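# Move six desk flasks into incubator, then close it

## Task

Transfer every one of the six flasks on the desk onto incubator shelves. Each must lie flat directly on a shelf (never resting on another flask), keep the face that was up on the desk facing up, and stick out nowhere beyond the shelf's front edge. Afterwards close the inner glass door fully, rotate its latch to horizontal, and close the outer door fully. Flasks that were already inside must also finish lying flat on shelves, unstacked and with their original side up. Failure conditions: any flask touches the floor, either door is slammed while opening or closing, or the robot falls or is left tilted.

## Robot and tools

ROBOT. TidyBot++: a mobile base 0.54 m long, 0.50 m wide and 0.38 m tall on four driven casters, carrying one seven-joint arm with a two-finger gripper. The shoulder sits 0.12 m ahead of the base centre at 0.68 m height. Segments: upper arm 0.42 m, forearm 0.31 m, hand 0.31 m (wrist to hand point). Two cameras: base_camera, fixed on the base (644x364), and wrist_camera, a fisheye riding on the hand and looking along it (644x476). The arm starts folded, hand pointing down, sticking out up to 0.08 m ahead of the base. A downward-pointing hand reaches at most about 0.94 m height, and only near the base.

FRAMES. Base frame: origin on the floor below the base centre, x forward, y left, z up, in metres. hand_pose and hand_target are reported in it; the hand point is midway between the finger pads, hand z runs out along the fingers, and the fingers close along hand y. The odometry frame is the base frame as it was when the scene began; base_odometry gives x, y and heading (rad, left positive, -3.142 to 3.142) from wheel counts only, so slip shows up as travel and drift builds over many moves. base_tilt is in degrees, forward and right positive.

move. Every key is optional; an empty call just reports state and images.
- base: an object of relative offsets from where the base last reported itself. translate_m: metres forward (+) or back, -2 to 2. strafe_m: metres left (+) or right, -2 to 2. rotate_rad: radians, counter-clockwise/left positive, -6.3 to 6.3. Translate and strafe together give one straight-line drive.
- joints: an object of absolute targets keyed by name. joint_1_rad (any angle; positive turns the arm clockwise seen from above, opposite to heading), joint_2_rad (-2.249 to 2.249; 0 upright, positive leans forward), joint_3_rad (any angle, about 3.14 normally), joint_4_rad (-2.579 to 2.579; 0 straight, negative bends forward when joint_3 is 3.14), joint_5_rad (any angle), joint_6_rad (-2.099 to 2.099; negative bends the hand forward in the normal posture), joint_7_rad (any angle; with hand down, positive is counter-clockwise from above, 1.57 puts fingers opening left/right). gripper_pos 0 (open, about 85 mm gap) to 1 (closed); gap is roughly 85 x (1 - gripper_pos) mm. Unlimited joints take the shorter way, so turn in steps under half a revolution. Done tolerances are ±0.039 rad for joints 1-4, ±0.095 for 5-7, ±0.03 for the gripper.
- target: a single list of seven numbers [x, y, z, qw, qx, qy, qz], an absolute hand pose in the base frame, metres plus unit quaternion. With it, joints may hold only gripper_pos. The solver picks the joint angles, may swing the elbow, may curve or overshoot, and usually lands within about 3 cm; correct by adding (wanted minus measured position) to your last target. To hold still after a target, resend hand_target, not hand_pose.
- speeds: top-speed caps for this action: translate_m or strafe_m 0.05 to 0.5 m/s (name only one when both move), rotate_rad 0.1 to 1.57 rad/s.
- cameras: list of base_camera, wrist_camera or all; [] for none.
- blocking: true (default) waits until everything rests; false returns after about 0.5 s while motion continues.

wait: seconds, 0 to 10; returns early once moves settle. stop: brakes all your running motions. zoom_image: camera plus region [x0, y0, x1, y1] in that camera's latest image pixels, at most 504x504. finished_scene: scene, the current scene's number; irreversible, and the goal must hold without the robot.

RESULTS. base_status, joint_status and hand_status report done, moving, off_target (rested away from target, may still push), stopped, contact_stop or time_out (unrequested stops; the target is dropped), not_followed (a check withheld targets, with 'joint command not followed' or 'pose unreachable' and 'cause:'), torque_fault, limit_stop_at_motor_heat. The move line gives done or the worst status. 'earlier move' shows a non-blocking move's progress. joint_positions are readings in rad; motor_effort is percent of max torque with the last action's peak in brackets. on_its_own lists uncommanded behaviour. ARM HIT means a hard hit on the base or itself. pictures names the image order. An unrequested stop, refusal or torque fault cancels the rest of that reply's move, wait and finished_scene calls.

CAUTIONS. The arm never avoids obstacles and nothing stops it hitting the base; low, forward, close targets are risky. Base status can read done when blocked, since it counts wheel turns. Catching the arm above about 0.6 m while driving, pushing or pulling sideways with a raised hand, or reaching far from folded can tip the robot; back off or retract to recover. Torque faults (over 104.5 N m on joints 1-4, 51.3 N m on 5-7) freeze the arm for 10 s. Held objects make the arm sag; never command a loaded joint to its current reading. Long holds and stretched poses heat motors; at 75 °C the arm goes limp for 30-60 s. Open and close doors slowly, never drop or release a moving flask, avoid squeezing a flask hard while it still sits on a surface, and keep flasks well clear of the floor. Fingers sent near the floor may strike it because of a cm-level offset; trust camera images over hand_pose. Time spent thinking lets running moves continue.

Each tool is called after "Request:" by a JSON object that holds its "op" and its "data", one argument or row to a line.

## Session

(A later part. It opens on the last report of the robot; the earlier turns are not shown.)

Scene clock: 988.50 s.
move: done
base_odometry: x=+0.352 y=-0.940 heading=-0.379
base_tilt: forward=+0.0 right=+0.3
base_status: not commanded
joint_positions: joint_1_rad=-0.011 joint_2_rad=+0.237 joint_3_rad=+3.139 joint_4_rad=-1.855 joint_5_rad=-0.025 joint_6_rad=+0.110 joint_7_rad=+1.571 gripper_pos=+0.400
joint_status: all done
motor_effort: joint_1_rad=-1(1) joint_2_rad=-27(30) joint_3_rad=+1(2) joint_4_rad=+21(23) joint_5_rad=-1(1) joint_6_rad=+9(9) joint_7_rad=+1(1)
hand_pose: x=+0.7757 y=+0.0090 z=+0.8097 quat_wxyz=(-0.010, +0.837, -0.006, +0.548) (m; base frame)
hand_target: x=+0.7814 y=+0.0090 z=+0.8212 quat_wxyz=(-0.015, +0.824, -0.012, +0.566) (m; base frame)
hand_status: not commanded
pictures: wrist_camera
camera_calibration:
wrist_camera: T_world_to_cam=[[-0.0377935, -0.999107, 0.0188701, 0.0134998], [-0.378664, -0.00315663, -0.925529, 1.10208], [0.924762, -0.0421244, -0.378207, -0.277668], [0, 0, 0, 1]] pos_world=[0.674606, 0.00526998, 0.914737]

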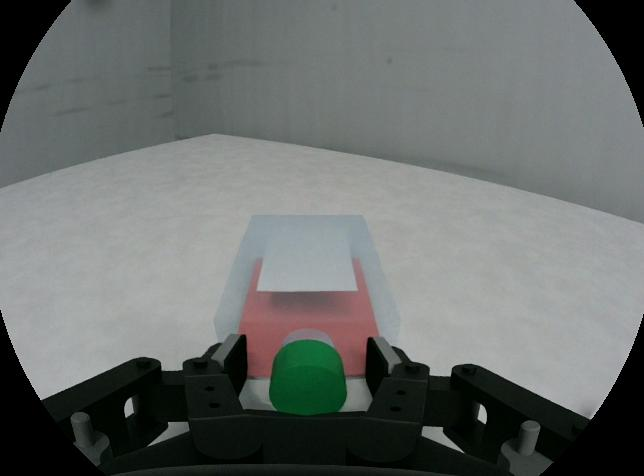

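Request:
{"op": "move", "data": {
  "joints": {"joint_2_rad": 0.2545, "joint_4_rad": -1.875, "joint_6_rad": 0.16},
  "cameras": []
}}

Request:
{"op": "move", "data": {
  "joints": {"gripper_pos": 0.76},
  "cameras": ["wrist_camera"]
}}

Scene clock: 989.87 s.
move: done
base_odometry: x=+0.352 y=-0.940 heading=-0.379
base_tilt: forward=+0.0 right=+0.3
base_status: not commanded
joint_positions: joint_1_rad=-0.011 joint_2_rad=+0.244 joint_3_rad=+3.139 joint_4_rad=-1.869 joint_5_rad=-0.025 joint_6_rad=+0.111 joint_7_rad=+1.571 gripper_pos=+0.400
joint_status: all done
motor_effort: joint_1_rad=+0(1) joint_2_rad=-27(28) joint_3_rad=+1(2) joint_4_rad=+21(22) joint_5_rad=+0(1) joint_6_rad=+8(9) joint_7_rad=+0(1)
hand_pose: x=+0.7726 y=+0.0090 z=+0.7974 quat_wxyz=(-0.009, +0.842, -0.006, +0.539) (m; base frame)
hand_target: x=+0.7783 y=+0.0089 z=+0.8015 quat_wxyz=(-0.015, +0.833, -0.012, +0.553) (m; base frame)
hand_status: not commanded
pictures: none
No camera images: "cameras" was empty.

Scene clock: 990.60 s.
move: off_target
base_odometry: x=+0.352 y=-0.940 heading=-0.379
base_tilt: forward=+0.0 right=+0.3
base_status: not commanded
joint_positions: joint_1_rad=-0.011 joint_2_rad=+0.244 joint_3_rad=+3.139 joint_4_rad=-1.869 joint_5_rad=-0.025 joint_6_rad=+0.112 joint_7_rad=+1.571 gripper_pos=+0.682
joint_status: gripper_pos off_target (ended at +0.682, target +0.760)
motor_effort: joint_1_rad=-1(1) joint_2_rad=-27(28) joint_3_rad=+1(2) joint_4_rad=+20(21) joint_5_rad=-1(1) joint_6_rad=+8(9) joint_7_rad=+1(1)
hand_pose: x=+0.7727 y=+0.0090 z=+0.7976 quat_wxyz=(-0.009, +0.842, -0.006, +0.539) (m; base frame)
hand_target: x=+0.7783 y=+0.0089 z=+0.8015 quat_wxyz=(-0.015, +0.833, -0.012, +0.553) (m; base frame)
hand_status: not commanded
pictures: wrist_camera
camera_calibration:
wrist_camera: T_world_to_cam=[[-0.0373919, -0.999102, 0.0199268, 0.0124337], [-0.396788, -0.00345733, -0.917904, 1.09774], [0.917148, -0.0422289, -0.396302, -0.259249], [0, 0, 0, 1]] pos_world=[0.673804, 0.00526997, 0.904629]

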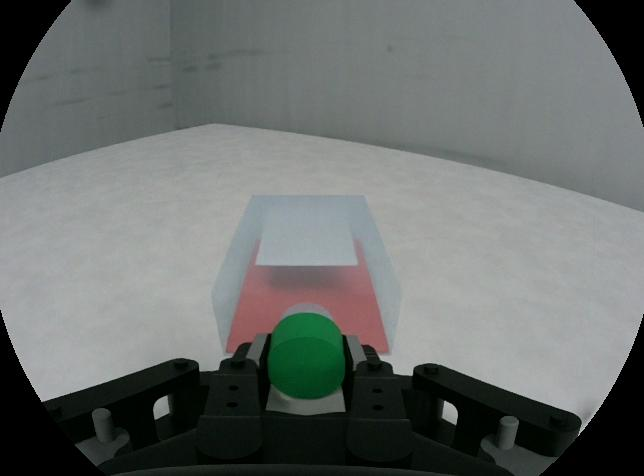

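Request:
{"op": "move", "data": {
  "joints": {"joint_2_rad": 0.17, "joint_4_rad": -1.72, "joint_6_rad": -0.06},
  "cameras": ["wrist_camera"]
}}

Request:
{"op": "move", "data": {
  "base": {"translate_m": -0.4},
  "speeds": {"translate_m": 0.35},
  "cameras": ["wrist_camera"]
}}

Scene clock: 994.80 s.
move: done
base_odometry: x=+0.352 y=-0.940 heading=-0.379
base_tilt: forward=+0.0 right=+0.4
base_status: not commanded
joint_positions: joint_1_rad=-0.011 joint_2_rad=+0.169 joint_3_rad=+3.139 joint_4_rad=-1.740 joint_5_rad=-0.025 joint_6_rad=-0.009 joint_7_rad=+1.571 gripper_pos=+0.682
joint_status: all done
motor_effort: joint_1_rad=-1(1) joint_2_rad=-27(31) joint_3_rad=+1(2) joint_4_rad=+23(24) joint_5_rad=-1(1) joint_6_rad=+9(10) joint_7_rad=+1(1)
hand_pose: x=+0.7791 y=+0.0100 z=+0.8863 quat_wxyz=(-0.011, +0.819, -0.005, +0.574) (m; base frame)
hand_target: x=+0.7778 y=+0.0089 z=+0.8826 quat_wxyz=(-0.015, +0.828, -0.012, +0.561) (m; base frame)
hand_status: not commanded
pictures: wrist_camera
camera_calibration:
wrist_camera: T_world_to_cam=[[-0.0361621, -0.99924, 0.0145617, 0.0157117], [-0.318195, -0.00229994, -0.948022, 1.14717], [0.947335, -0.0389159, -0.31787, -0.322927], [0, 0, 0, 1]] pos_world=[0.671511, 0.00577119, 0.984662]

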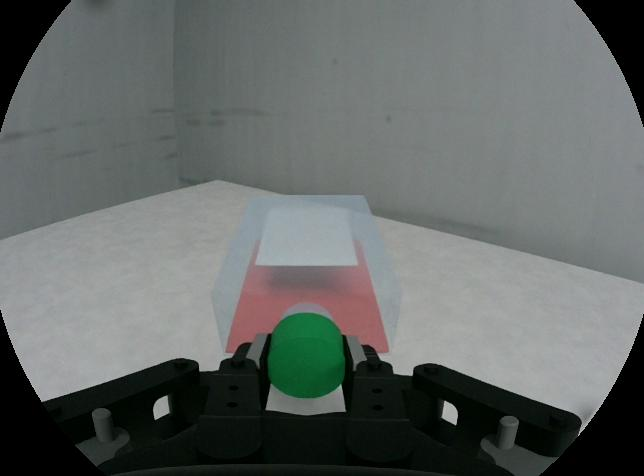

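Scene clock: 997.03 s.
move: done
base_odometry: x=-0.020 y=-0.792 heading=-0.379
base_tilt: forward=+0.0 right=+0.3
base_status: done
joint_positions: joint_1_rad=-0.011 joint_2_rad=+0.169 joint_3_rad=+3.139 joint_4_rad=-1.740 joint_5_rad=-0.025 joint_6_rad=-0.010 joint_7_rad=+1.571 gripper_pos=+0.682
joint_status: not commanded
motor_effort: joint_1_rad=+0(1) joint_2_rad=-27(30) joint_3_rad=+1(2) joint_4_rad=+23(24) joint_5_rad=+0(1) joint_6_rad=+10(10) joint_7_rad=+1(1)
hand_pose: x=+0.7789 y=+0.0100 z=+0.8859 quat_wxyz=(-0.011, +0.819, -0.005, +0.574) (m; base frame)
hand_target: x=+0.7778 y=+0.0089 z=+0.8826 quat_wxyz=(-0.015, +0.828, -0.012, +0.561) (m; base frame)
hand_status: not commanded
pictures: wrist_camera
camera_calibration:
wrist_camera: T_world_to_cam=[[-0.0360447, -0.999244, 0.0145831, 0.0156148], [-0.319575, -0.00230112, -0.947558, 1.14745], [0.946875, -0.0388149, -0.31925, -0.321324], [0, 0, 0, 1]] pos_world=[0.671511, 0.00577123, 0.984461]

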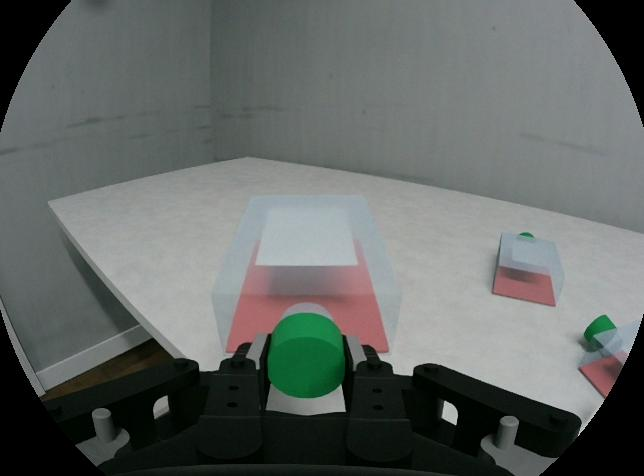

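Request:
{"op": "move", "data": {
  "base": {"translate_m": -0.8214, "strafe_m": 0.1523, "rotate_rad": -2.234},
  "speeds": {"translate_m": 0.42, "rotate_rad": 0.45},
  "cameras": []
}}

Request:
{"op": "move", "data": {
  "joints": {"joint_2_rad": 0.031, "joint_4_rad": -1.977, "joint_6_rad": 0.057},
  "cameras": ["wrist_camera"]
}}

Scene clock: 1006.17 s.
move: done
base_odometry: x=-0.726 y=-0.346 heading=-2.613
base_tilt: forward=+0.0 right=+0.4
base_status: done
joint_positions: joint_1_rad=-0.007 joint_2_rad=+0.172 joint_3_rad=+3.142 joint_4_rad=-1.740 joint_5_rad=-0.025 joint_6_rad=-0.010 joint_7_rad=+1.571 gripper_pos=+0.682
joint_status: not commanded
motor_effort: joint_1_rad=+0(4) joint_2_rad=-27(30) joint_3_rad=+1(4) joint_4_rad=+23(24) joint_5_rad=-1(1) joint_6_rad=+9(10) joint_7_rad=+1(1)
hand_pose: x=+0.7795 y=+0.0061 z=+0.8845 quat_wxyz=(-0.009, +0.820, -0.007, +0.573) (m; base frame)
hand_target: x=+0.7778 y=+0.0089 z=+0.8826 quat_wxyz=(-0.015, +0.828, -0.012, +0.561) (m; base frame)
hand_status: not commanded
pictures: none
No camera images: "cameras" was empty.

Scene clock: 1007.47 s.
move: done
base_odometry: x=-0.726 y=-0.346 heading=-2.613
base_tilt: forward=+0.0 right=+0.3
base_status: not commanded
joint_positions: joint_1_rad=-0.007 joint_2_rad=+0.041 joint_3_rad=+3.142 joint_4_rad=-1.974 joint_5_rad=-0.025 joint_6_rad=+0.002 joint_7_rad=+1.571 gripper_pos=+0.682
joint_status: all done
motor_effort: joint_1_rad=+0(1) joint_2_rad=-22(28) joint_3_rad=+1(2) joint_4_rad=+22(24) joint_5_rad=-1(1) joint_6_rad=+9(10) joint_7_rad=+1(1)
hand_pose: x=+0.7015 y=+0.0055 z=+0.8339 quat_wxyz=(-0.009, +0.845, -0.008, +0.535) (m; base frame)
hand_target: x=+0.7058 y=+0.0082 z=+0.8537 quat_wxyz=(-0.015, +0.828, -0.012, +0.561) (m; base frame)
hand_status: not commanded
pictures: wrist_camera
camera_calibration:
wrist_camera: T_world_to_cam=[[-0.0407125, -0.998977, 0.0196875, 0.00810258], [-0.40692, -0.00141855, -0.913463, 1.10621], [0.912556, -0.0452006, -0.406446, -0.168026], [0, 0, 0, 1]] pos_world=[0.6038, 0.0020686, 0.942024]

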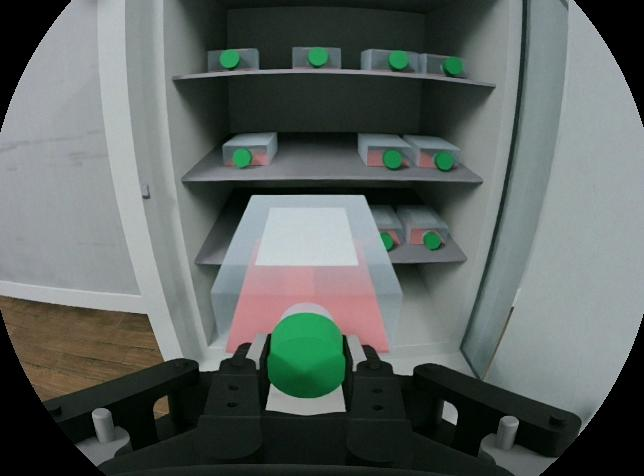

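Request:
{"op": "move", "data": {
  "base": {"translate_m": 0.36, "strafe_m": -0.0145},
  "speeds": {"translate_m": 0.3},
  "cameras": ["wrist_camera"]
}}

Scene clock: 1012.17 s.
move: done
base_odometry: x=-1.045 y=-0.515 heading=-2.614
base_tilt: forward=+0.0 right=+0.3
base_status: done
joint_positions: joint_1_rad=-0.007 joint_2_rad=+0.035 joint_3_rad=+3.142 joint_4_rad=-1.976 joint_5_rad=-0.025 joint_6_rad=+0.003 joint_7_rad=+1.571 gripper_pos=+0.682
joint_status: not commanded
motor_effort: joint_1_rad=-1(1) joint_2_rad=-21(24) joint_3_rad=+1(2) joint_4_rad=+23(23) joint_5_rad=+0(1) joint_6_rad=+9(10) joint_7_rad=+1(1)
hand_pose: x=+0.7002 y=+0.0054 z=+0.8363 quat_wxyz=(-0.009, +0.844, -0.008, +0.537) (m; base frame)
hand_target: x=+0.7058 y=+0.0082 z=+0.8537 quat_wxyz=(-0.015, +0.828, -0.012, +0.561) (m; base frame)
hand_status: not commanded
pictures: wrist_camera
camera_calibration:
wrist_camera: T_world_to_cam=[[-0.040842, -0.998977, 0.0194067, 0.00833084], [-0.402737, -0.00131599, -0.915315, 1.1064], [0.914404, -0.0451991, -0.402271, -0.170573], [0, 0, 0, 1]] pos_world=[0.601901, 0.00206859, 0.943926]

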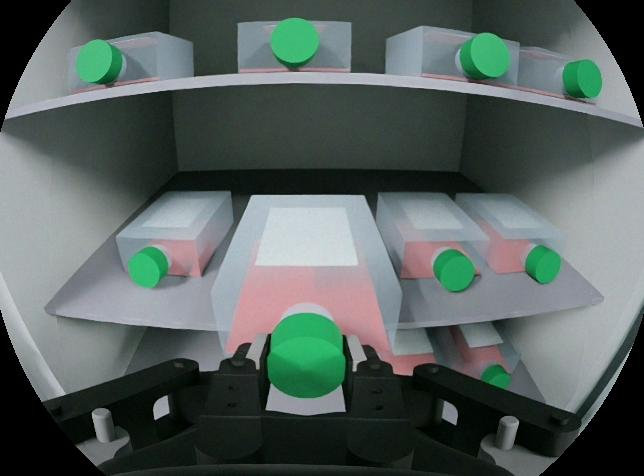

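Request:
{"op": "move", "data": {
  "base": {"translate_m": 0.12, "strafe_m": 0.007},
  "speeds": {"translate_m": 0.2},
  "cameras": ["wrist_camera"]
}}

Scene clock: 1016.57 s.
move: done
base_odometry: x=-1.145 y=-0.581 heading=-2.614
base_tilt: forward=+0.0 right=+0.3
base_status: done
joint_positions: joint_1_rad=-0.007 joint_2_rad=+0.034 joint_3_rad=+3.142 joint_4_rad=-1.978 joint_5_rad=-0.025 joint_6_rad=+0.004 joint_7_rad=+1.571 gripper_pos=+0.682
joint_status: not commanded
motor_effort: joint_1_rad=-1(1) joint_2_rad=-22(24) joint_3_rad=+2(2) joint_4_rad=+22(23) joint_5_rad=+0(1) joint_6_rad=+9(10) joint_7_rad=+1(1)
hand_pose: x=+0.6996 y=+0.0054 z=+0.8363 quat_wxyz=(-0.009, +0.844, -0.008, +0.537) (m; base frame)
hand_target: x=+0.7058 y=+0.0082 z=+0.8537 quat_wxyz=(-0.015, +0.828, -0.012, +0.561) (m; base frame)
hand_status: not commanded
pictures: wrist_camera
camera_calibration:
wrist_camera: T_world_to_cam=[[-0.0409408, -0.998973, 0.0194331, 0.00834068], [-0.402448, -0.00131472, -0.915442, 1.1061], [0.914527, -0.0452997, -0.401981, -0.170371], [0, 0, 0, 1]] pos_world=[0.6013, 0.00206855, 0.943926]

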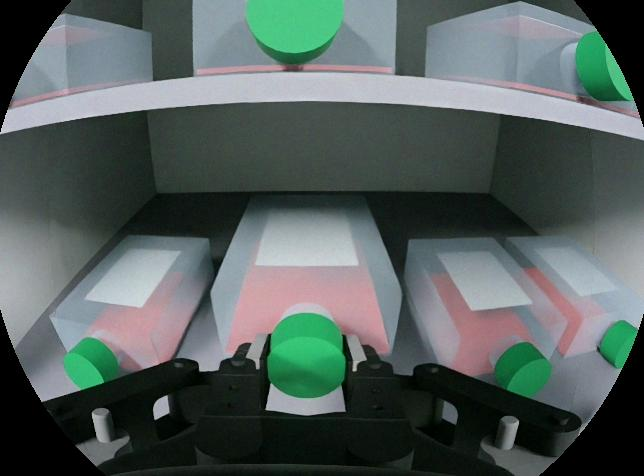

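Request:
{"op": "move", "data": {
  "base": {"translate_m": 0.029},
  "speeds": {"translate_m": 0.1},
  "cameras": []
}}

Request:
{"op": "move", "data": {
  "joints": {"joint_2_rad": 0.066, "joint_4_rad": -2.033, "joint_6_rad": 0.147},
  "cameras": ["wrist_camera"]
}}

Scene clock: 1020.63 s.
move: done
base_odometry: x=-1.170 y=-0.596 heading=-2.614
base_tilt: forward=+0.0 right=+0.3
base_status: done
joint_positions: joint_1_rad=-0.007 joint_2_rad=+0.036 joint_3_rad=+3.142 joint_4_rad=-1.979 joint_5_rad=-0.025 joint_6_rad=+0.005 joint_7_rad=+1.571 gripper_pos=+0.682
joint_status: not commanded
motor_effort: joint_1_rad=+0(2) joint_2_rad=-22(24) joint_3_rad=+1(2) joint_4_rad=+22(24) joint_5_rad=-1(1) joint_6_rad=+9(10) joint_7_rad=+0(1)
hand_pose: x=+0.6997 y=+0.0054 z=+0.8352 quat_wxyz=(-0.009, +0.844, -0.008, +0.536) (m; base frame)
hand_target: x=+0.7058 y=+0.0082 z=+0.8537 quat_wxyz=(-0.015, +0.828, -0.012, +0.561) (m; base frame)
hand_status: not commanded
pictures: none
No camera images: "cameras" was empty.

Scene clock: 1021.70 s.
move: done
base_odometry: x=-1.170 y=-0.596 heading=-2.614
base_tilt: forward=+0.0 right=+0.3
base_status: not commanded
joint_positions: joint_1_rad=-0.007 joint_2_rad=+0.063 joint_3_rad=+3.142 joint_4_rad=-2.032 joint_5_rad=-0.025 joint_6_rad=+0.094 joint_7_rad=+1.571 gripper_pos=+0.682
joint_status: all done
motor_effort: joint_1_rad=-1(1) joint_2_rad=-22(23) joint_3_rad=+1(2) joint_4_rad=+21(23) joint_5_rad=+0(1) joint_6_rad=+8(10) joint_7_rad=+1(1)
hand_pose: x=+0.7005 y=+0.0047 z=+0.8142 quat_wxyz=(-0.008, +0.842, -0.008, +0.540) (m; base frame)
hand_target: x=+0.7072 y=+0.0082 z=+0.8274 quat_wxyz=(-0.015, +0.828, -0.012, +0.560) (m; base frame)
hand_status: not commanded
pictures: wrist_camera
camera_calibration:
wrist_camera: T_world_to_cam=[[-0.0430202, -0.99887, 0.0201936, 0.00893948], [-0.39641, -0.00148721, -0.918072, 1.0842], [0.917065, -0.0475006, -0.395898, -0.186821], [0, 0, 0, 1]] pos_world=[0.601499, 0.00166769, 0.92123]

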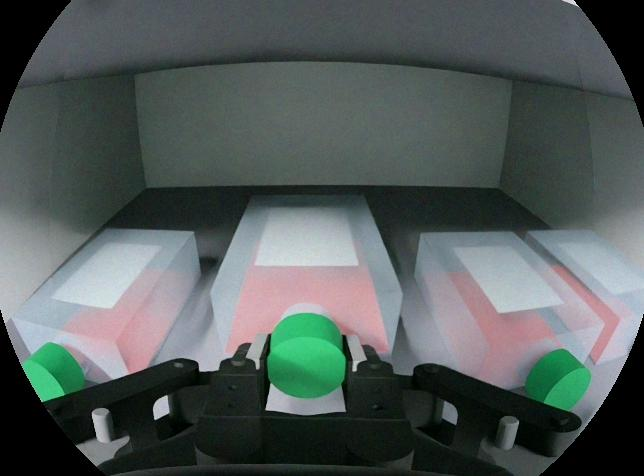

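Request:
{"op": "move", "data": {
  "joints": {"joint_2_rad": 0.082, "joint_4_rad": -2.061, "joint_6_rad": 0.192},
  "cameras": []
}}

Request:
{"op": "move", "data": {
  "joints": {"joint_2_rad": 0.094, "joint_4_rad": -2.083, "joint_6_rad": 0.224},
  "cameras": []
}}

Request:
{"op": "move", "data": {
  "joints": {"joint_2_rad": 0.1, "joint_4_rad": -2.094, "joint_6_rad": 0.238},
  "cameras": []
}}

Request:
{"op": "move", "data": {
  "joints": {"joint_2_rad": 0.107, "joint_4_rad": -2.105, "joint_6_rad": 0.252},
  "cameras": ["wrist_camera"]
}}

Scene clock: 1025.27 s.
move: done
base_odometry: x=-1.170 y=-0.596 heading=-2.614
base_tilt: forward=+0.0 right=+0.3
base_status: not commanded
joint_positions: joint_1_rad=-0.007 joint_2_rad=+0.076 joint_3_rad=+3.142 joint_4_rad=-2.059 joint_5_rad=-0.025 joint_6_rad=+0.141 joint_7_rad=+1.571 gripper_pos=+0.682
joint_status: all done
motor_effort: joint_1_rad=-1(1) joint_2_rad=-22(23) joint_3_rad=+1(2) joint_4_rad=+21(22) joint_5_rad=+0(1) joint_6_rad=+9(10) joint_7_rad=+0(1)
hand_pose: x=+0.7003 y=+0.0044 z=+0.8054 quat_wxyz=(-0.007, +0.840, -0.008, +0.543) (m; base frame)
hand_target: x=+0.7067 y=+0.0081 z=+0.8154 quat_wxyz=(-0.015, +0.828, -0.012, +0.561) (m; base frame)
hand_status: not commanded
pictures: none
No camera images: "cameras" was empty.

Scene clock: 1025.93 s.
move: done
base_odometry: x=-1.170 y=-0.596 heading=-2.614
base_tilt: forward=+0.0 right=+0.3
base_status: not commanded
joint_positions: joint_1_rad=-0.007 joint_2_rad=+0.087 joint_3_rad=+3.142 joint_4_rad=-2.081 joint_5_rad=-0.025 joint_6_rad=+0.173 joint_7_rad=+1.571 gripper_pos=+0.682
joint_status: all done
motor_effort: joint_1_rad=+0(1) joint_2_rad=-22(23) joint_3_rad=+1(2) joint_4_rad=+21(22) joint_5_rad=-1(1) joint_6_rad=+9(10) joint_7_rad=+1(1)
hand_pose: x=+0.6992 y=+0.0041 z=+0.7962 quat_wxyz=(-0.007, +0.840, -0.009, +0.542) (m; base frame)
hand_target: x=+0.7056 y=+0.0081 z=+0.8055 quat_wxyz=(-0.015, +0.828, -0.012, +0.560) (m; base frame)
hand_status: not commanded
pictures: none
No camera images: "cameras" was empty.

Scene clock: 1026.47 s.
move: done
base_odometry: x=-1.170 y=-0.596 heading=-2.614
base_tilt: forward=+0.0 right=+0.3
base_status: not commanded
joint_positions: joint_1_rad=-0.007 joint_2_rad=+0.092 joint_3_rad=+3.142 joint_4_rad=-2.090 joint_5_rad=-0.025 joint_6_rad=+0.185 joint_7_rad=+1.571 gripper_pos=+0.682
joint_status: all done
motor_effort: joint_1_rad=+0(1) joint_2_rad=-22(23) joint_3_rad=+1(2) joint_4_rad=+20(21) joint_5_rad=+0(1) joint_6_rad=+9(9) joint_7_rad=+0(1)
hand_pose: x=+0.6983 y=+0.0040 z=+0.7917 quat_wxyz=(-0.007, +0.841, -0.009, +0.541) (m; base frame)
hand_target: x=+0.7047 y=+0.0081 z=+0.8000 quat_wxyz=(-0.015, +0.829, -0.012, +0.558) (m; base frame)
hand_status: not commanded
pictures: none
No camera images: "cameras" was empty.

Scene clock: 1027.00 s.
move: done
base_odometry: x=-1.170 y=-0.596 heading=-2.614
base_tilt: forward=+0.0 right=+0.3
base_status: not commanded
joint_positions: joint_1_rad=-0.007 joint_2_rad=+0.096 joint_3_rad=+3.142 joint_4_rad=-2.099 joint_5_rad=-0.025 joint_6_rad=+0.202 joint_7_rad=+1.571 gripper_pos=+0.682
joint_status: all done
motor_effort: joint_1_rad=+0(1) joint_2_rad=-22(23) joint_3_rad=+1(2) joint_4_rad=+20(21) joint_5_rad=+0(1) joint_6_rad=+8(9) joint_7_rad=+0(1)
hand_pose: x=+0.6983 y=+0.0039 z=+0.7895 quat_wxyz=(-0.007, +0.839, -0.009, +0.543) (m; base frame)
hand_target: x=+0.7038 y=+0.0081 z=+0.7940 quat_wxyz=(-0.015, +0.830, -0.012, +0.557) (m; base frame)
hand_status: not commanded
pictures: wrist_camera
camera_calibration:
wrist_camera: T_world_to_cam=[[-0.0455804, -0.998738, 0.0211086, 0.00953018], [-0.388374, -0.00175159, -0.9215, 1.05769], [0.920374, -0.0502004, -0.387804, -0.203268], [0, 0, 0, 1]] pos_world=[0.598297, 0.00116665, 0.895635]

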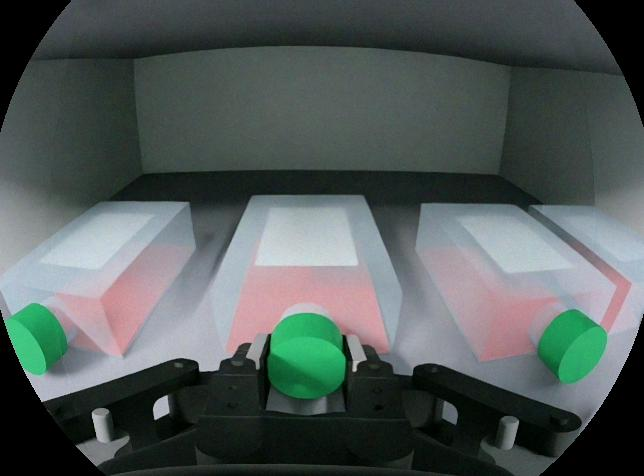

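Request:
{"op": "move", "data": {

}}

Scene clock: 1046.77 s.
base_odometry: x=-1.170 y=-0.596 heading=-2.614
base_tilt: forward=+0.0 right=+0.3
base_status: not commanded
joint_positions: joint_1_rad=-0.007 joint_2_rad=+0.096 joint_3_rad=+3.142 joint_4_rad=-2.099 joint_5_rad=-0.025 joint_6_rad=+0.202 joint_7_rad=+1.571 gripper_pos=+0.682
joint_status: all done
motor_effort: joint_1_rad=-1(1) joint_2_rad=-22(23) joint_3_rad=+1(2) joint_4_rad=+20(21) joint_5_rad=+0(1) joint_6_rad=+9(9) joint_7_rad=+0(1)
hand_pose: x=+0.6983 y=+0.0039 z=+0.7895 quat_wxyz=(-0.007, +0.840, -0.009, +0.543) (m; base frame)
hand_target: x=+0.7038 y=+0.0081 z=+0.7940 quat_wxyz=(-0.015, +0.830, -0.012, +0.557) (m; base frame)
hand_status: not commanded
pictures: base_camera, wrist_camera
camera_calibration:
wrist_camera: T_world_to_cam=[[-0.0455831, -0.998737, 0.0211103, 0.00953029], [-0.388409, -0.00175021, -0.921486, 1.0577], [0.920359, -0.0502036, -0.387839, -0.203228], [0, 0, 0, 1]] pos_world=[0.598297, 0.00116665, 0.895634]

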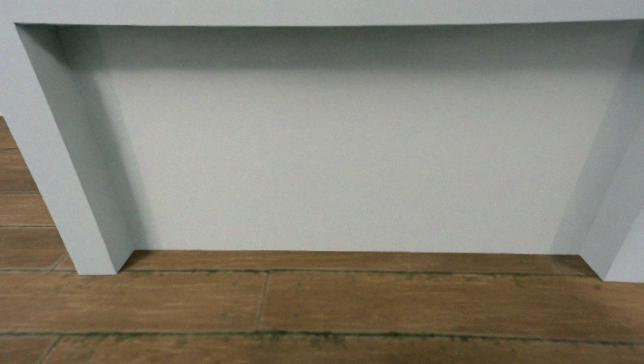

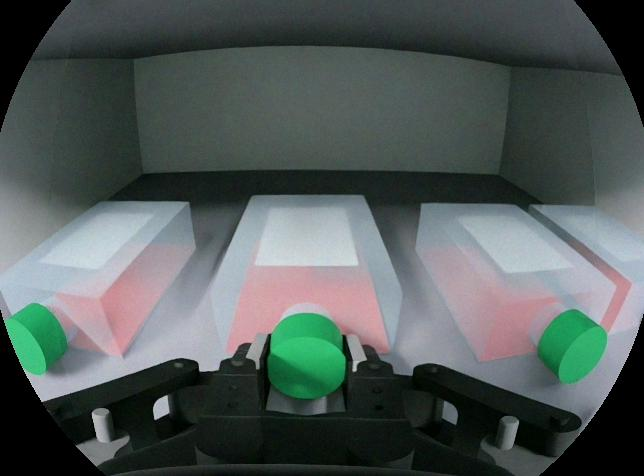

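Request:
{"op": "move", "data": {
  "joints": {"joint_1_rad": -0.01, "joint_2_rad": 0.113, "joint_3_rad": 3.14159, "joint_4_rad": -2.116, "joint_5_rad": -0.06, "joint_6_rad": 0.268, "joint_7_rad": 1.53},
  "cameras": []
}}

Request:
{"op": "move", "data": {
  "joints": {"gripper_pos": 0.4},
  "cameras": ["wrist_camera"]
}}

Request:
{"op": "move", "data": {
  "base": {"translate_m": -0.28},
  "speeds": {"translate_m": 0.25},
  "cameras": ["wrist_camera"]
}}

Scene clock: 1048.77 s.
move: done
base_odometry: x=-1.170 y=-0.596 heading=-2.614
base_tilt: forward=+0.0 right=+0.3
base_status: not commanded
joint_positions: joint_1_rad=-0.007 joint_2_rad=+0.098 joint_3_rad=+3.142 joint_4_rad=-2.107 joint_5_rad=-0.046 joint_6_rad=+0.221 joint_7_rad=+1.571 gripper_pos=+0.682
joint_status: all done
motor_effort: joint_1_rad=+0(2) joint_2_rad=-21(22) joint_3_rad=+1(2) joint_4_rad=+20(20) joint_5_rad=+0(1) joint_6_rad=+8(9) joint_7_rad=+0(1)
hand_pose: x=+0.6985 y=+0.0023 z=+0.7896 quat_wxyz=(-0.010, +0.837, -0.018, +0.547) (m; base frame)
hand_target: x=+0.7030 y=+0.0022 z=+0.7891 quat_wxyz=(-0.024, +0.830, -0.041, +0.556) (m; base frame)
hand_status: not commanded
pictures: none
No camera images: "cameras" was empty.

Scene clock: 1049.50 s.
move: done
base_odometry: x=-1.170 y=-0.596 heading=-2.614
base_tilt: forward=+0.0 right=+0.3
base_status: not commanded
joint_positions: joint_1_rad=-0.007 joint_2_rad=+0.099 joint_3_rad=+3.142 joint_4_rad=-2.107 joint_5_rad=-0.046 joint_6_rad=+0.221 joint_7_rad=+1.571 gripper_pos=+0.400
joint_status: all done
motor_effort: joint_1_rad=+0(1) joint_2_rad=-21(22) joint_3_rad=+2(2) joint_4_rad=+19(20) joint_5_rad=+0(1) joint_6_rad=+8(9) joint_7_rad=+1(1)
hand_pose: x=+0.6987 y=+0.0023 z=+0.7888 quat_wxyz=(-0.010, +0.837, -0.018, +0.547) (m; base frame)
hand_target: x=+0.7030 y=+0.0022 z=+0.7891 quat_wxyz=(-0.024, +0.830, -0.041, +0.556) (m; base frame)
hand_status: not commanded
pictures: wrist_camera
camera_calibration:
wrist_camera: T_world_to_cam=[[-0.0581774, -0.998296, 0.00462013, 0.0298168], [-0.380925, 0.0179208, -0.924432, 1.05432], [0.922774, -0.055541, -0.381318, -0.210815], [0, 0, 0, 1]] pos_world=[0.597886, -0.000837099, 0.894123]

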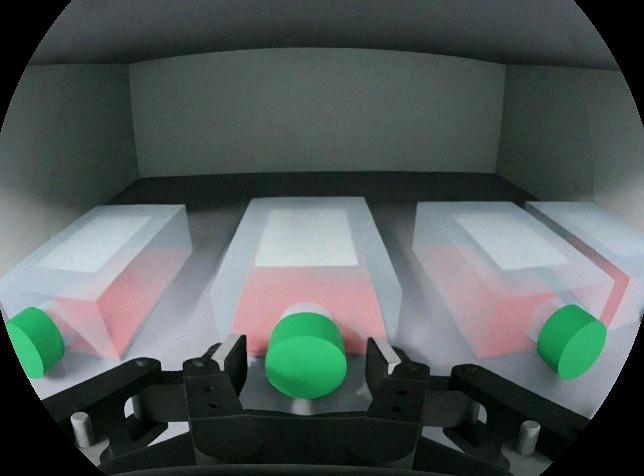

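Scene clock: 1051.50 s.
move: done
base_odometry: x=-0.928 y=-0.455 heading=-2.614
base_tilt: forward=+0.0 right=+0.3
base_status: done
joint_positions: joint_1_rad=-0.007 joint_2_rad=+0.107 joint_3_rad=+3.142 joint_4_rad=-2.113 joint_5_rad=-0.046 joint_6_rad=+0.226 joint_7_rad=+1.571 gripper_pos=+0.400
joint_status: not commanded
motor_effort: joint_1_rad=+0(2) joint_2_rad=-21(24) joint_3_rad=+1(2) joint_4_rad=+19(20) joint_5_rad=+0(1) joint_6_rad=+8(9) joint_7_rad=+1(1)
hand_pose: x=+0.6981 y=+0.0023 z=+0.7824 quat_wxyz=(-0.010, +0.840, -0.019, +0.543) (m; base frame)
hand_target: x=+0.7030 y=+0.0022 z=+0.7891 quat_wxyz=(-0.024, +0.830, -0.041, +0.556) (m; base frame)
hand_status: not commanded
pictures: wrist_camera
camera_calibration:
wrist_camera: T_world_to_cam=[[-0.0582792, -0.998286, 0.0053075, 0.0293102], [-0.389175, 0.0178232, -0.920991, 1.05113], [0.919318, -0.0557401, -0.389547, -0.20385], [0, 0, 0, 1]] pos_world=[0.598185, -0.000837169, 0.888519]

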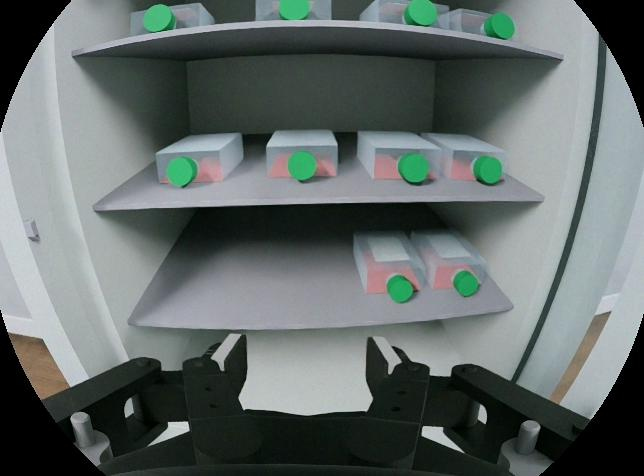

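Request:
{"op": "move", "data": {
  "base": {"translate_m": -0.963, "strafe_m": 0.758, "rotate_rad": 1.548},
  "speeds": {"rotate_rad": 0.6},
  "joints": {"joint_1_rad": 0.0, "joint_2_rad": 0.30, "joint_3_rad": 3.14159, "joint_4_rad": -1.0, "joint_5_rad": 0.0, "joint_6_rad": -1.0, "joint_7_rad": -0.87},
  "cameras": ["wrist_camera"]
}}

Request:
{"op": "move", "data": {
  "base": {"translate_m": 0.25},
  "joints": {"joint_1_rad": 0.0, "joint_2_rad": 0.435, "joint_3_rad": 3.14159, "joint_4_rad": -0.71, "joint_5_rad": 0.0, "joint_6_rad": -2.05, "joint_7_rad": -0.87},
  "cameras": ["wrist_camera"]
}}

Scene clock: 1084.63 s.
move: done
base_odometry: x=+0.286 y=-0.625 heading=-1.065
base_tilt: forward=+0.0 right=+0.3
base_status: done
joint_positions: joint_1_rad=-0.009 joint_2_rad=+0.294 joint_3_rad=+3.138 joint_4_rad=-1.023 joint_5_rad=-0.046 joint_6_rad=-0.942 joint_7_rad=-0.827 gripper_pos=+0.400
joint_status: all done
motor_effort: joint_1_rad=+0(5) joint_2_rad=-29(32) joint_3_rad=+1(4) joint_4_rad=+21(23) joint_5_rad=-1(1) joint_6_rad=+6(9) joint_7_rad=+1(2)
hand_pose: x=+0.7854 y=+0.0211 z=+0.9666 quat_wxyz=(-0.407, +0.330, -0.841, +0.131) (m; base frame)
hand_target: x=+0.7784 y=+0.0014 z=+0.9605 quat_wxyz=(-0.384, +0.313, -0.857, +0.140) (m; base frame)
hand_status: not commanded
pictures: wrist_camera
camera_calibration:
wrist_camera: T_world_to_cam=[[-0.496873, 0.729639, -0.469835, 0.819442], [0.457654, 0.680299, 0.572492, -0.868221], [0.73734, 0.0694343, -0.671944, 0.20191], [0, 0, 0, 1]] pos_world=[0.655627, -0.0212665, 1.01772]

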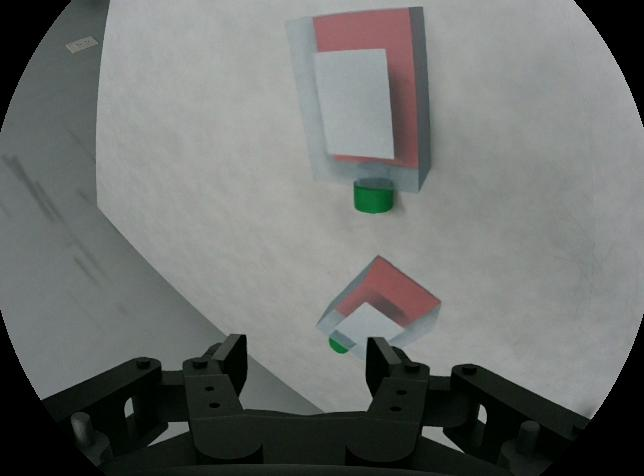

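Scene clock: 1086.57 s.
move: done
base_odometry: x=+0.407 y=-0.843 heading=-1.065
base_tilt: forward=+0.0 right=+0.3
base_status: done
joint_positions: joint_1_rad=-0.009 joint_2_rad=+0.437 joint_3_rad=+3.138 joint_4_rad=-0.733 joint_5_rad=-0.046 joint_6_rad=-1.991 joint_7_rad=-0.827 gripper_pos=+0.400
joint_status: all done
motor_effort: joint_1_rad=+0(1) joint_2_rad=-30(35) joint_3_rad=+1(2) joint_4_rad=+17(22) joint_5_rad=-1(1) joint_6_rad=+0(7) joint_7_rad=+1(1)
hand_pose: x=+0.5801 y=+0.0199 z=+0.8749 quat_wxyz=(+0.001, +0.377, -0.926, -0.024) (m; base frame)
hand_target: x=+0.5660 y=+0.0014 z=+0.8824 quat_wxyz=(+0.025, +0.343, -0.939, -0.009) (m; base frame)
hand_status: not commanded
pictures: wrist_camera
camera_calibration:
wrist_camera: T_world_to_cam=[[-0.712699, 0.694918, 0.0956536, 0.306388], [0.697677, 0.716386, -0.00622894, -0.354559], [-0.0728535, 0.0622959, -0.995395, 1.04488], [0, 0, 0, 1]] pos_world=[0.541853, -0.0240047, 1.00855]

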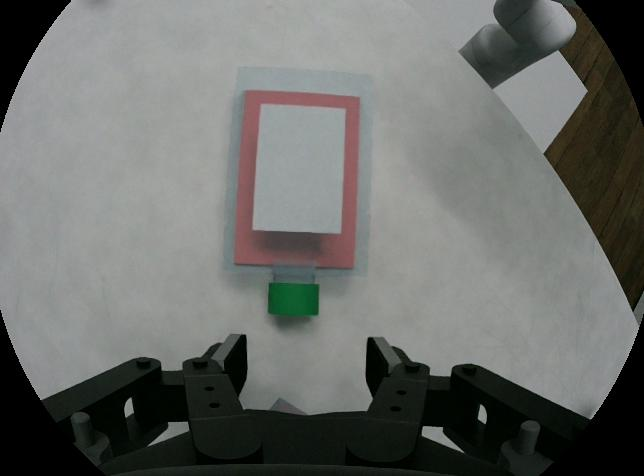

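Request:
{"op": "move", "data": {
  "base": {"translate_m": -0.007, "strafe_m": -0.016},
  "joints": {"joint_1_rad": 0.0, "joint_2_rad": 0.385, "joint_3_rad": 3.14159, "joint_4_rad": -0.919, "joint_5_rad": 0.0, "joint_6_rad": -1.79, "joint_7_rad": -0.92},
  "cameras": ["wrist_camera"]
}}

Scene clock: 1097.93 s.
move: done
base_odometry: x=+0.390 y=-0.845 heading=-1.064
base_tilt: forward=+0.0 right=+0.3
base_status: done
joint_positions: joint_1_rad=-0.004 joint_2_rad=+0.393 joint_3_rad=+3.138 joint_4_rad=-0.909 joint_5_rad=-0.046 joint_6_rad=-1.846 joint_7_rad=-0.876 gripper_pos=+0.400
joint_status: all done
motor_effort: joint_1_rad=-1(3) joint_2_rad=-29(31) joint_3_rad=+1(2) joint_4_rad=+17(18) joint_5_rad=-1(1) joint_6_rad=-1(1) joint_7_rad=+1(1)
hand_pose: x=+0.5808 y=+0.0182 z=+0.8432 quat_wxyz=(-0.005, +0.349, -0.937, -0.022) (m; base frame)
hand_target: x=+0.5951 y=+0.0014 z=+0.8437 quat_wxyz=(-0.023, +0.320, -0.947, +0.008) (m; base frame)
hand_status: not commanded
pictures: wrist_camera
camera_calibration:
wrist_camera: T_world_to_cam=[[-0.670352, 0.736606, 0.0896613, 0.290779], [0.739711, 0.672921, 0.00211364, -0.384681], [-0.0587781, 0.0677404, -0.99597, 1.00576], [0, 0, 0, 1]] pos_world=[0.538594, -0.0234602, 0.976445]

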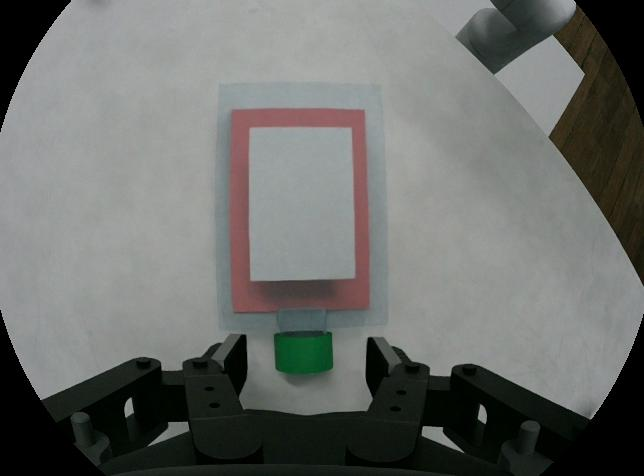

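Request:
{"op": "move", "data": {
  "base": {"translate_m": 0.006, "strafe_m": 0.006},
  "joints": {"joint_1_rad": 0.0, "joint_2_rad": 0.369, "joint_3_rad": 3.14159, "joint_4_rad": -1.026, "joint_5_rad": 0.0, "joint_6_rad": -1.69, "joint_7_rad": -0.92},
  "cameras": ["wrist_camera"]
}}

Scene clock: 1106.67 s.
move: done
base_odometry: x=+0.398 y=-0.847 heading=-1.065
base_tilt: forward=+0.0 right=+0.3
base_status: done
joint_positions: joint_1_rad=-0.004 joint_2_rad=+0.375 joint_3_rad=+3.138 joint_4_rad=-1.017 joint_5_rad=-0.046 joint_6_rad=-1.748 joint_7_rad=-0.877 gripper_pos=+0.400
joint_status: all done
motor_effort: joint_1_rad=+0(3) joint_2_rad=-29(31) joint_3_rad=+1(2) joint_4_rad=+18(19) joint_5_rad=-1(2) joint_6_rad=-1(1) joint_7_rad=+0(1)
hand_pose: x=+0.5827 y=+0.0185 z=+0.8184 quat_wxyz=(-0.009, +0.347, -0.938, -0.021) (m; base frame)
hand_target: x=+0.5979 y=+0.0014 z=+0.8184 quat_wxyz=(-0.027, +0.320, -0.947, +0.009) (m; base frame)
hand_status: not commanded
pictures: wrist_camera
camera_calibration:
wrist_camera: T_world_to_cam=[[-0.666847, 0.740329, 0.0850153, 0.295772], [0.74349, 0.66869, 0.00874485, -0.393791], [-0.0503748, 0.0690395, -0.996341, 0.976414], [0, 0, 0, 1]] pos_world=[0.539201, -0.0230559, 0.95114]

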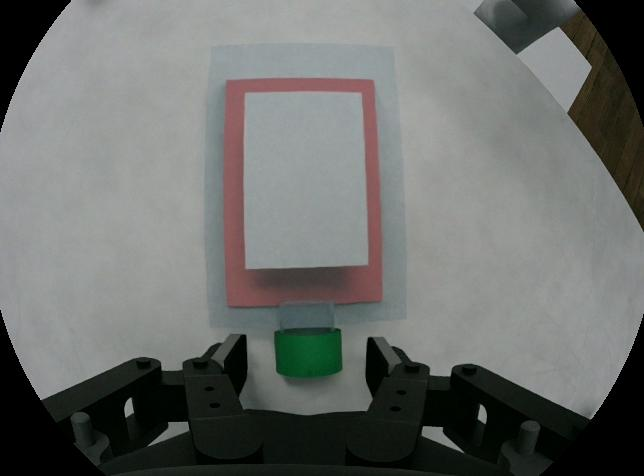

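Request:
{"op": "move", "data": {
  "joints": {"joint_1_rad": 0.0, "joint_2_rad": 0.3645, "joint_3_rad": 3.14159, "joint_4_rad": -1.066, "joint_5_rad": 0.0, "joint_6_rad": -1.654, "joint_7_rad": -0.92},
  "cameras": []
}}

Request:
{"op": "move", "data": {
  "joints": {"joint_1_rad": 0.0, "joint_2_rad": 0.362, "joint_3_rad": 3.14159, "joint_4_rad": -1.084, "joint_5_rad": 0.0, "joint_6_rad": -1.638, "joint_7_rad": -0.92},
  "cameras": ["wrist_camera"]
}}

Scene clock: 1108.83 s.
move: done
base_odometry: x=+0.398 y=-0.847 heading=-1.065
base_tilt: forward=+0.0 right=+0.3
base_status: not commanded
joint_positions: joint_1_rad=-0.004 joint_2_rad=+0.368 joint_3_rad=+3.138 joint_4_rad=-1.059 joint_5_rad=-0.046 joint_6_rad=-1.708 joint_7_rad=-0.878 gripper_pos=+0.400
joint_status: all done
motor_effort: joint_1_rad=+0(1) joint_2_rad=-28(31) joint_3_rad=+1(2) joint_4_rad=+17(18) joint_5_rad=-1(1) joint_6_rad=+0(1) joint_7_rad=+1(1)
hand_pose: x=+0.5833 y=+0.0186 z=+0.8085 quat_wxyz=(-0.011, +0.346, -0.938, -0.021) (m; base frame)
hand_target: x=+0.5980 y=+0.0014 z=+0.8081 quat_wxyz=(-0.027, +0.320, -0.947, +0.009) (m; base frame)
hand_status: not commanded
pictures: none
No camera images: "cameras" was empty.

Scene clock: 1109.43 s.
move: done
base_odometry: x=+0.398 y=-0.847 heading=-1.065
base_tilt: forward=+0.0 right=+0.4
base_status: not commanded
joint_positions: joint_1_rad=-0.004 joint_2_rad=+0.366 joint_3_rad=+3.138 joint_4_rad=-1.076 joint_5_rad=-0.046 joint_6_rad=-1.692 joint_7_rad=-0.878 gripper_pos=+0.400
joint_status: all done
motor_effort: joint_1_rad=+0(1) joint_2_rad=-29(30) joint_3_rad=+1(2) joint_4_rad=+17(19) joint_5_rad=+0(1) joint_6_rad=-1(1) joint_7_rad=+1(1)
hand_pose: x=+0.5836 y=+0.0186 z=+0.8040 quat_wxyz=(-0.011, +0.346, -0.938, -0.021) (m; base frame)
hand_target: x=+0.5978 y=+0.0014 z=+0.8037 quat_wxyz=(-0.027, +0.320, -0.947, +0.009) (m; base frame)
hand_status: not commanded
pictures: wrist_camera
camera_calibration:
wrist_camera: T_world_to_cam=[[-0.665361, 0.742028, 0.0817853, 0.299129], [0.745174, 0.666741, 0.0130701, -0.398804], [-0.0448312, 0.0696407, -0.996564, 0.959084], [0, 0, 0, 1]] pos_world=[0.539204, -0.0228539, 0.936537]

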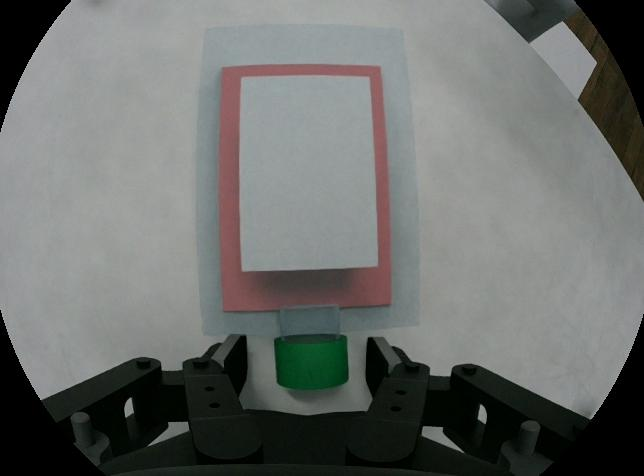

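Request:
{"op": "move", "data": {
  "joints": {"gripper_pos": 0.76},
  "cameras": []
}}

Request:
{"op": "move", "data": {
  "joints": {"joint_1_rad": 0.0, "joint_2_rad": 0.3985, "joint_3_rad": 3.14159, "joint_4_rad": -0.893, "joint_5_rad": 0.0, "joint_6_rad": -1.88, "joint_7_rad": -0.92},
  "cameras": ["wrist_camera"]
}}

Scene clock: 1111.40 s.
move: off_target
base_odometry: x=+0.398 y=-0.847 heading=-1.065
base_tilt: forward=+0.0 right=+0.3
base_status: not commanded
joint_positions: joint_1_rad=-0.004 joint_2_rad=+0.363 joint_3_rad=+3.138 joint_4_rad=-1.078 joint_5_rad=-0.046 joint_6_rad=-1.691 joint_7_rad=-0.878 gripper_pos=+0.691
joint_status: gripper_pos off_target (ended at +0.691, target +0.760)
motor_effort: joint_1_rad=+0(1) joint_2_rad=-28(29) joint_3_rad=+1(1) joint_4_rad=+18(18) joint_5_rad=-1(1) joint_6_rad=+0(1) joint_7_rad=+1(1)
hand_pose: x=+0.5828 y=+0.0186 z=+0.8049 quat_wxyz=(-0.012, +0.346, -0.938, -0.020) (m; base frame)
hand_target: x=+0.5978 y=+0.0014 z=+0.8037 quat_wxyz=(-0.027, +0.320, -0.947, +0.009) (m; base frame)
hand_status: not commanded
pictures: none
No camera images: "cameras" was empty.

Scene clock: 1112.57 s.
move: done
base_odometry: x=+0.398 y=-0.847 heading=-1.065
base_tilt: forward=+0.0 right=+0.3
base_status: not commanded
joint_positions: joint_1_rad=-0.004 joint_2_rad=+0.386 joint_3_rad=+3.138 joint_4_rad=-0.916 joint_5_rad=-0.046 joint_6_rad=-1.824 joint_7_rad=-0.878 gripper_pos=+0.691
joint_status: all done
motor_effort: joint_1_rad=+0(1) joint_2_rad=-30(31) joint_3_rad=+1(2) joint_4_rad=+18(19) joint_5_rad=-1(2) joint_6_rad=+0(1) joint_7_rad=+1(1)
hand_pose: x=+0.5849 y=+0.0182 z=+0.8442 quat_wxyz=(-0.015, +0.348, -0.937, -0.019) (m; base frame)
hand_target: x=+0.5751 y=+0.0014 z=+0.8451 quat_wxyz=(+0.014, +0.320, -0.947, -0.005) (m; base frame)
hand_status: not commanded
pictures: wrist_camera
camera_calibration:
wrist_camera: T_world_to_cam=[[-0.670327, 0.738208, 0.0755774, 0.305366], [0.74113, 0.671113, 0.0182418, -0.402133], [-0.0372547, 0.0682407, -0.996973, 0.995186], [0, 0, 0, 1]] pos_world=[0.539803, -0.0234584, 0.976431]

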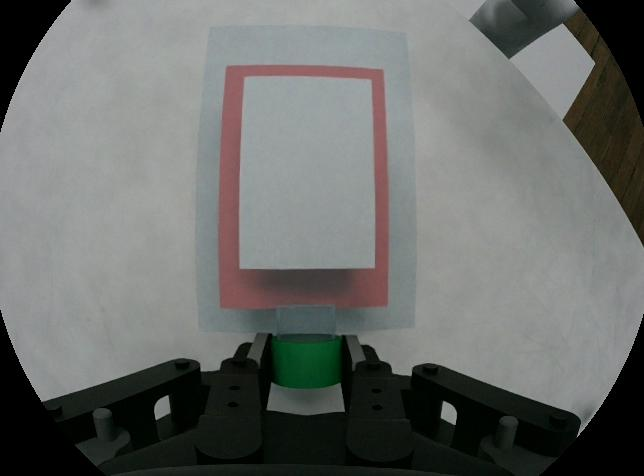

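Request:
{"op": "move", "data": {
  "base": {"strafe_m": 0.33},
  "speeds": {"strafe_m": 0.42},
  "joints": {"joint_1_rad": 0.0, "joint_2_rad": 0.444, "joint_3_rad": 3.14159, "joint_4_rad": -0.684, "joint_5_rad": 0.0, "joint_6_rad": -2.055, "joint_7_rad": -0.92},
  "cameras": []
}}

Request:
{"op": "move", "data": {
  "joints": {"joint_1_rad": 0.0, "joint_2_rad": 0.444, "joint_3_rad": 3.14159, "joint_4_rad": -0.684, "joint_5_rad": 0.0, "joint_6_rad": -2.055, "joint_7_rad": 1.53},
  "cameras": ["wrist_camera"]
}}

Scene clock: 1120.07 s.
move: done
base_odometry: x=+0.687 y=-0.688 heading=-1.065
base_tilt: forward=+0.0 right=+0.3
base_status: done
joint_positions: joint_1_rad=-0.007 joint_2_rad=+0.432 joint_3_rad=+3.138 joint_4_rad=-0.708 joint_5_rad=-0.046 joint_6_rad=-1.998 joint_7_rad=-0.878 gripper_pos=+0.691
joint_status: all done
motor_effort: joint_1_rad=+0(4) joint_2_rad=-30(31) joint_3_rad=+1(3) joint_4_rad=+16(19) joint_5_rad=+0(2) joint_6_rad=+0(1) joint_7_rad=+0(1)
hand_pose: x=+0.5818 y=+0.0187 z=+0.8843 quat_wxyz=(-0.009, +0.353, -0.935, -0.020) (m; base frame)
hand_target: x=+0.5709 y=+0.0014 z=+0.8854 quat_wxyz=(+0.020, +0.320, -0.947, -0.007) (m; base frame)
hand_status: not commanded
pictures: none
No camera images: "cameras" was empty.

Scene clock: 1122.93 s.
move: done
base_odometry: x=+0.687 y=-0.688 heading=-1.065
base_tilt: forward=+0.0 right=+0.3
base_status: not commanded
joint_positions: joint_1_rad=-0.007 joint_2_rad=+0.432 joint_3_rad=+3.138 joint_4_rad=-0.708 joint_5_rad=-0.046 joint_6_rad=-2.000 joint_7_rad=+1.488 gripper_pos=+0.691
joint_status: all done
motor_effort: joint_1_rad=+0(1) joint_2_rad=-30(32) joint_3_rad=+1(2) joint_4_rad=+17(18) joint_5_rad=-1(2) joint_6_rad=+1(2) joint_7_rad=+1(1)
hand_pose: x=+0.5812 y=+0.0187 z=+0.8842 quat_wxyz=(-0.021, +0.999, -0.027, +0.000) (m; base frame)
hand_target: x=+0.5709 y=+0.0014 z=+0.8854 quat_wxyz=(+0.000, +1.000, -0.020, -0.021) (m; base frame)
hand_status: not commanded
pictures: wrist_camera
camera_calibration:
wrist_camera: T_world_to_cam=[[-0.0309229, -0.999484, 0.00867392, 0.0194315], [-0.999262, 0.030716, -0.0230518, 0.659523], [0.0227735, -0.00938035, -0.999697, 1.00394], [0, 0, 0, 1]] pos_world=[0.636774, 0.00858086, 1.01867]

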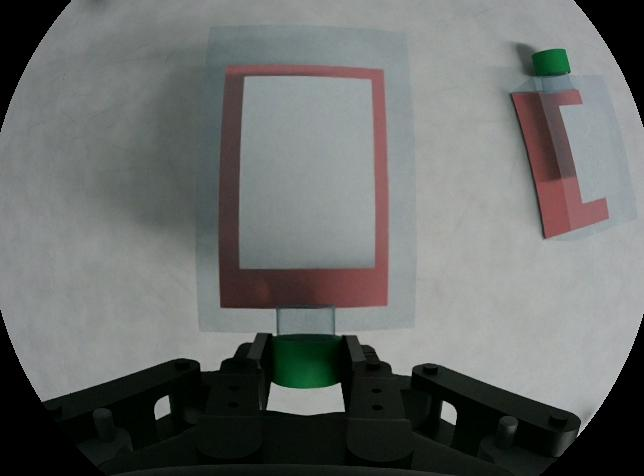

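Request:
{"op": "move", "data": {
  "joints": {"joint_1_rad": 0.0, "joint_2_rad": 0.369, "joint_3_rad": 3.14159, "joint_4_rad": -1.026, "joint_5_rad": 0.0, "joint_6_rad": -1.69, "joint_7_rad": 1.53},
  "cameras": []
}}

Request:
{"op": "move", "data": {
  "joints": {"joint_1_rad": 0.0, "joint_2_rad": 0.3645, "joint_3_rad": 3.14159, "joint_4_rad": -1.066, "joint_5_rad": 0.0, "joint_6_rad": -1.654, "joint_7_rad": 1.53},
  "cameras": ["wrist_camera"]
}}

Request:
{"op": "move", "data": {
  "joints": {"joint_1_rad": 0.0, "joint_2_rad": 0.360, "joint_3_rad": 3.14159, "joint_4_rad": -1.095, "joint_5_rad": 0.0, "joint_6_rad": -1.633, "joint_7_rad": 1.53},
  "cameras": ["wrist_camera"]
}}

Scene clock: 1127.97 s.
move: done
base_odometry: x=+0.687 y=-0.688 heading=-1.065
base_tilt: forward=+0.0 right=+0.3
base_status: not commanded
joint_positions: joint_1_rad=-0.007 joint_2_rad=+0.380 joint_3_rad=+3.138 joint_4_rad=-1.019 joint_5_rad=-0.046 joint_6_rad=-1.750 joint_7_rad=+1.488 gripper_pos=+0.691
joint_status: all done
motor_effort: joint_1_rad=+0(2) joint_2_rad=-30(31) joint_3_rad=+1(2) joint_4_rad=+18(19) joint_5_rad=-1(2) joint_6_rad=+1(2) joint_7_rad=+1(1)
hand_pose: x=+0.5824 y=+0.0199 z=+0.8154 quat_wxyz=(-0.023, +0.999, -0.032, -0.005) (m; base frame)
hand_target: x=+0.5979 y=+0.0014 z=+0.8184 quat_wxyz=(-0.001, +0.999, -0.020, +0.028) (m; base frame)
hand_status: not commanded
pictures: none
No camera images: "cameras" was empty.

Scene clock: 1128.90 s.
move: done
base_odometry: x=+0.687 y=-0.688 heading=-1.065
base_tilt: forward=+0.0 right=+0.3
base_status: not commanded
joint_positions: joint_1_rad=-0.007 joint_2_rad=+0.366 joint_3_rad=+3.138 joint_4_rad=-1.059 joint_5_rad=-0.046 joint_6_rad=-1.709 joint_7_rad=+1.488 gripper_pos=+0.691
joint_status: all done
motor_effort: joint_1_rad=+0(1) joint_2_rad=-28(30) joint_3_rad=+1(2) joint_4_rad=+17(19) joint_5_rad=-1(1) joint_6_rad=+0(1) joint_7_rad=+1(1)
hand_pose: x=+0.5828 y=+0.0200 z=+0.8092 quat_wxyz=(-0.023, +0.999, -0.033, +0.003) (m; base frame)
hand_target: x=+0.5980 y=+0.0014 z=+0.8081 quat_wxyz=(-0.001, +0.999, -0.020, +0.029) (m; base frame)
hand_status: not commanded
pictures: wrist_camera
camera_calibration:
wrist_camera: T_world_to_cam=[[-0.0434257, -0.999045, 0.00480234, 0.0319271], [-0.998673, 0.0432752, -0.0279324, 0.662703], [0.0276979, -0.00600894, -0.999598, 0.925883], [0, 0, 0, 1]] pos_world=[0.637565, 0.00878157, 0.943869]

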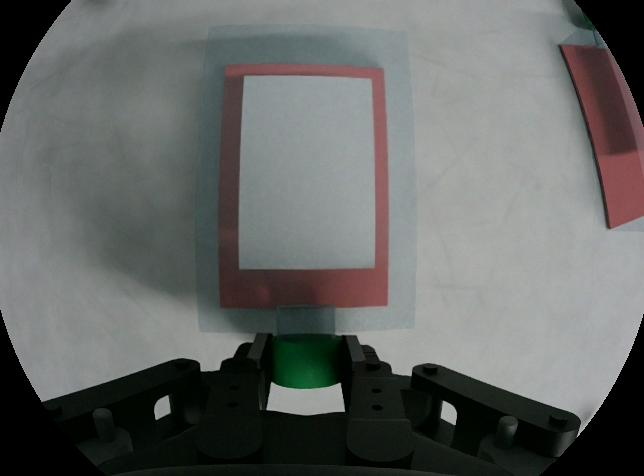

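Scene clock: 1129.53 s.
move: done
base_odometry: x=+0.687 y=-0.688 heading=-1.065
base_tilt: forward=+0.0 right=+0.3
base_status: not commanded
joint_positions: joint_1_rad=-0.007 joint_2_rad=+0.355 joint_3_rad=+3.138 joint_4_rad=-1.079 joint_5_rad=-0.046 joint_6_rad=-1.687 joint_7_rad=+1.488 gripper_pos=+0.691
joint_status: all done
motor_effort: joint_1_rad=+0(1) joint_2_rad=-27(29) joint_3_rad=+1(2) joint_4_rad=+17(18) joint_5_rad=-1(2) joint_6_rad=+1(1) joint_7_rad=+0(1)
hand_pose: x=+0.5827 y=+0.0201 z=+0.8084 quat_wxyz=(-0.024, +0.999, -0.033, +0.009) (m; base frame)
hand_target: x=+0.5962 y=+0.0014 z=+0.8011 quat_wxyz=(-0.001, +0.999, -0.020, +0.027) (m; base frame)
hand_status: not commanded
pictures: wrist_camera
camera_calibration:
wrist_camera: T_world_to_cam=[[-0.0444697, -0.999003, 0.00397045, 0.0331938], [-0.998169, 0.0442688, -0.0412064, 0.673011], [0.0409896, -0.00579562, -0.999143, 0.916955], [0, 0, 0, 1]] pos_world=[0.63567, 0.00868161, 0.94377]

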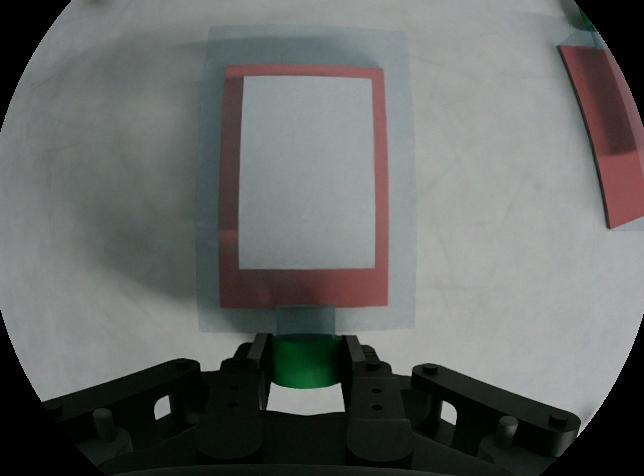

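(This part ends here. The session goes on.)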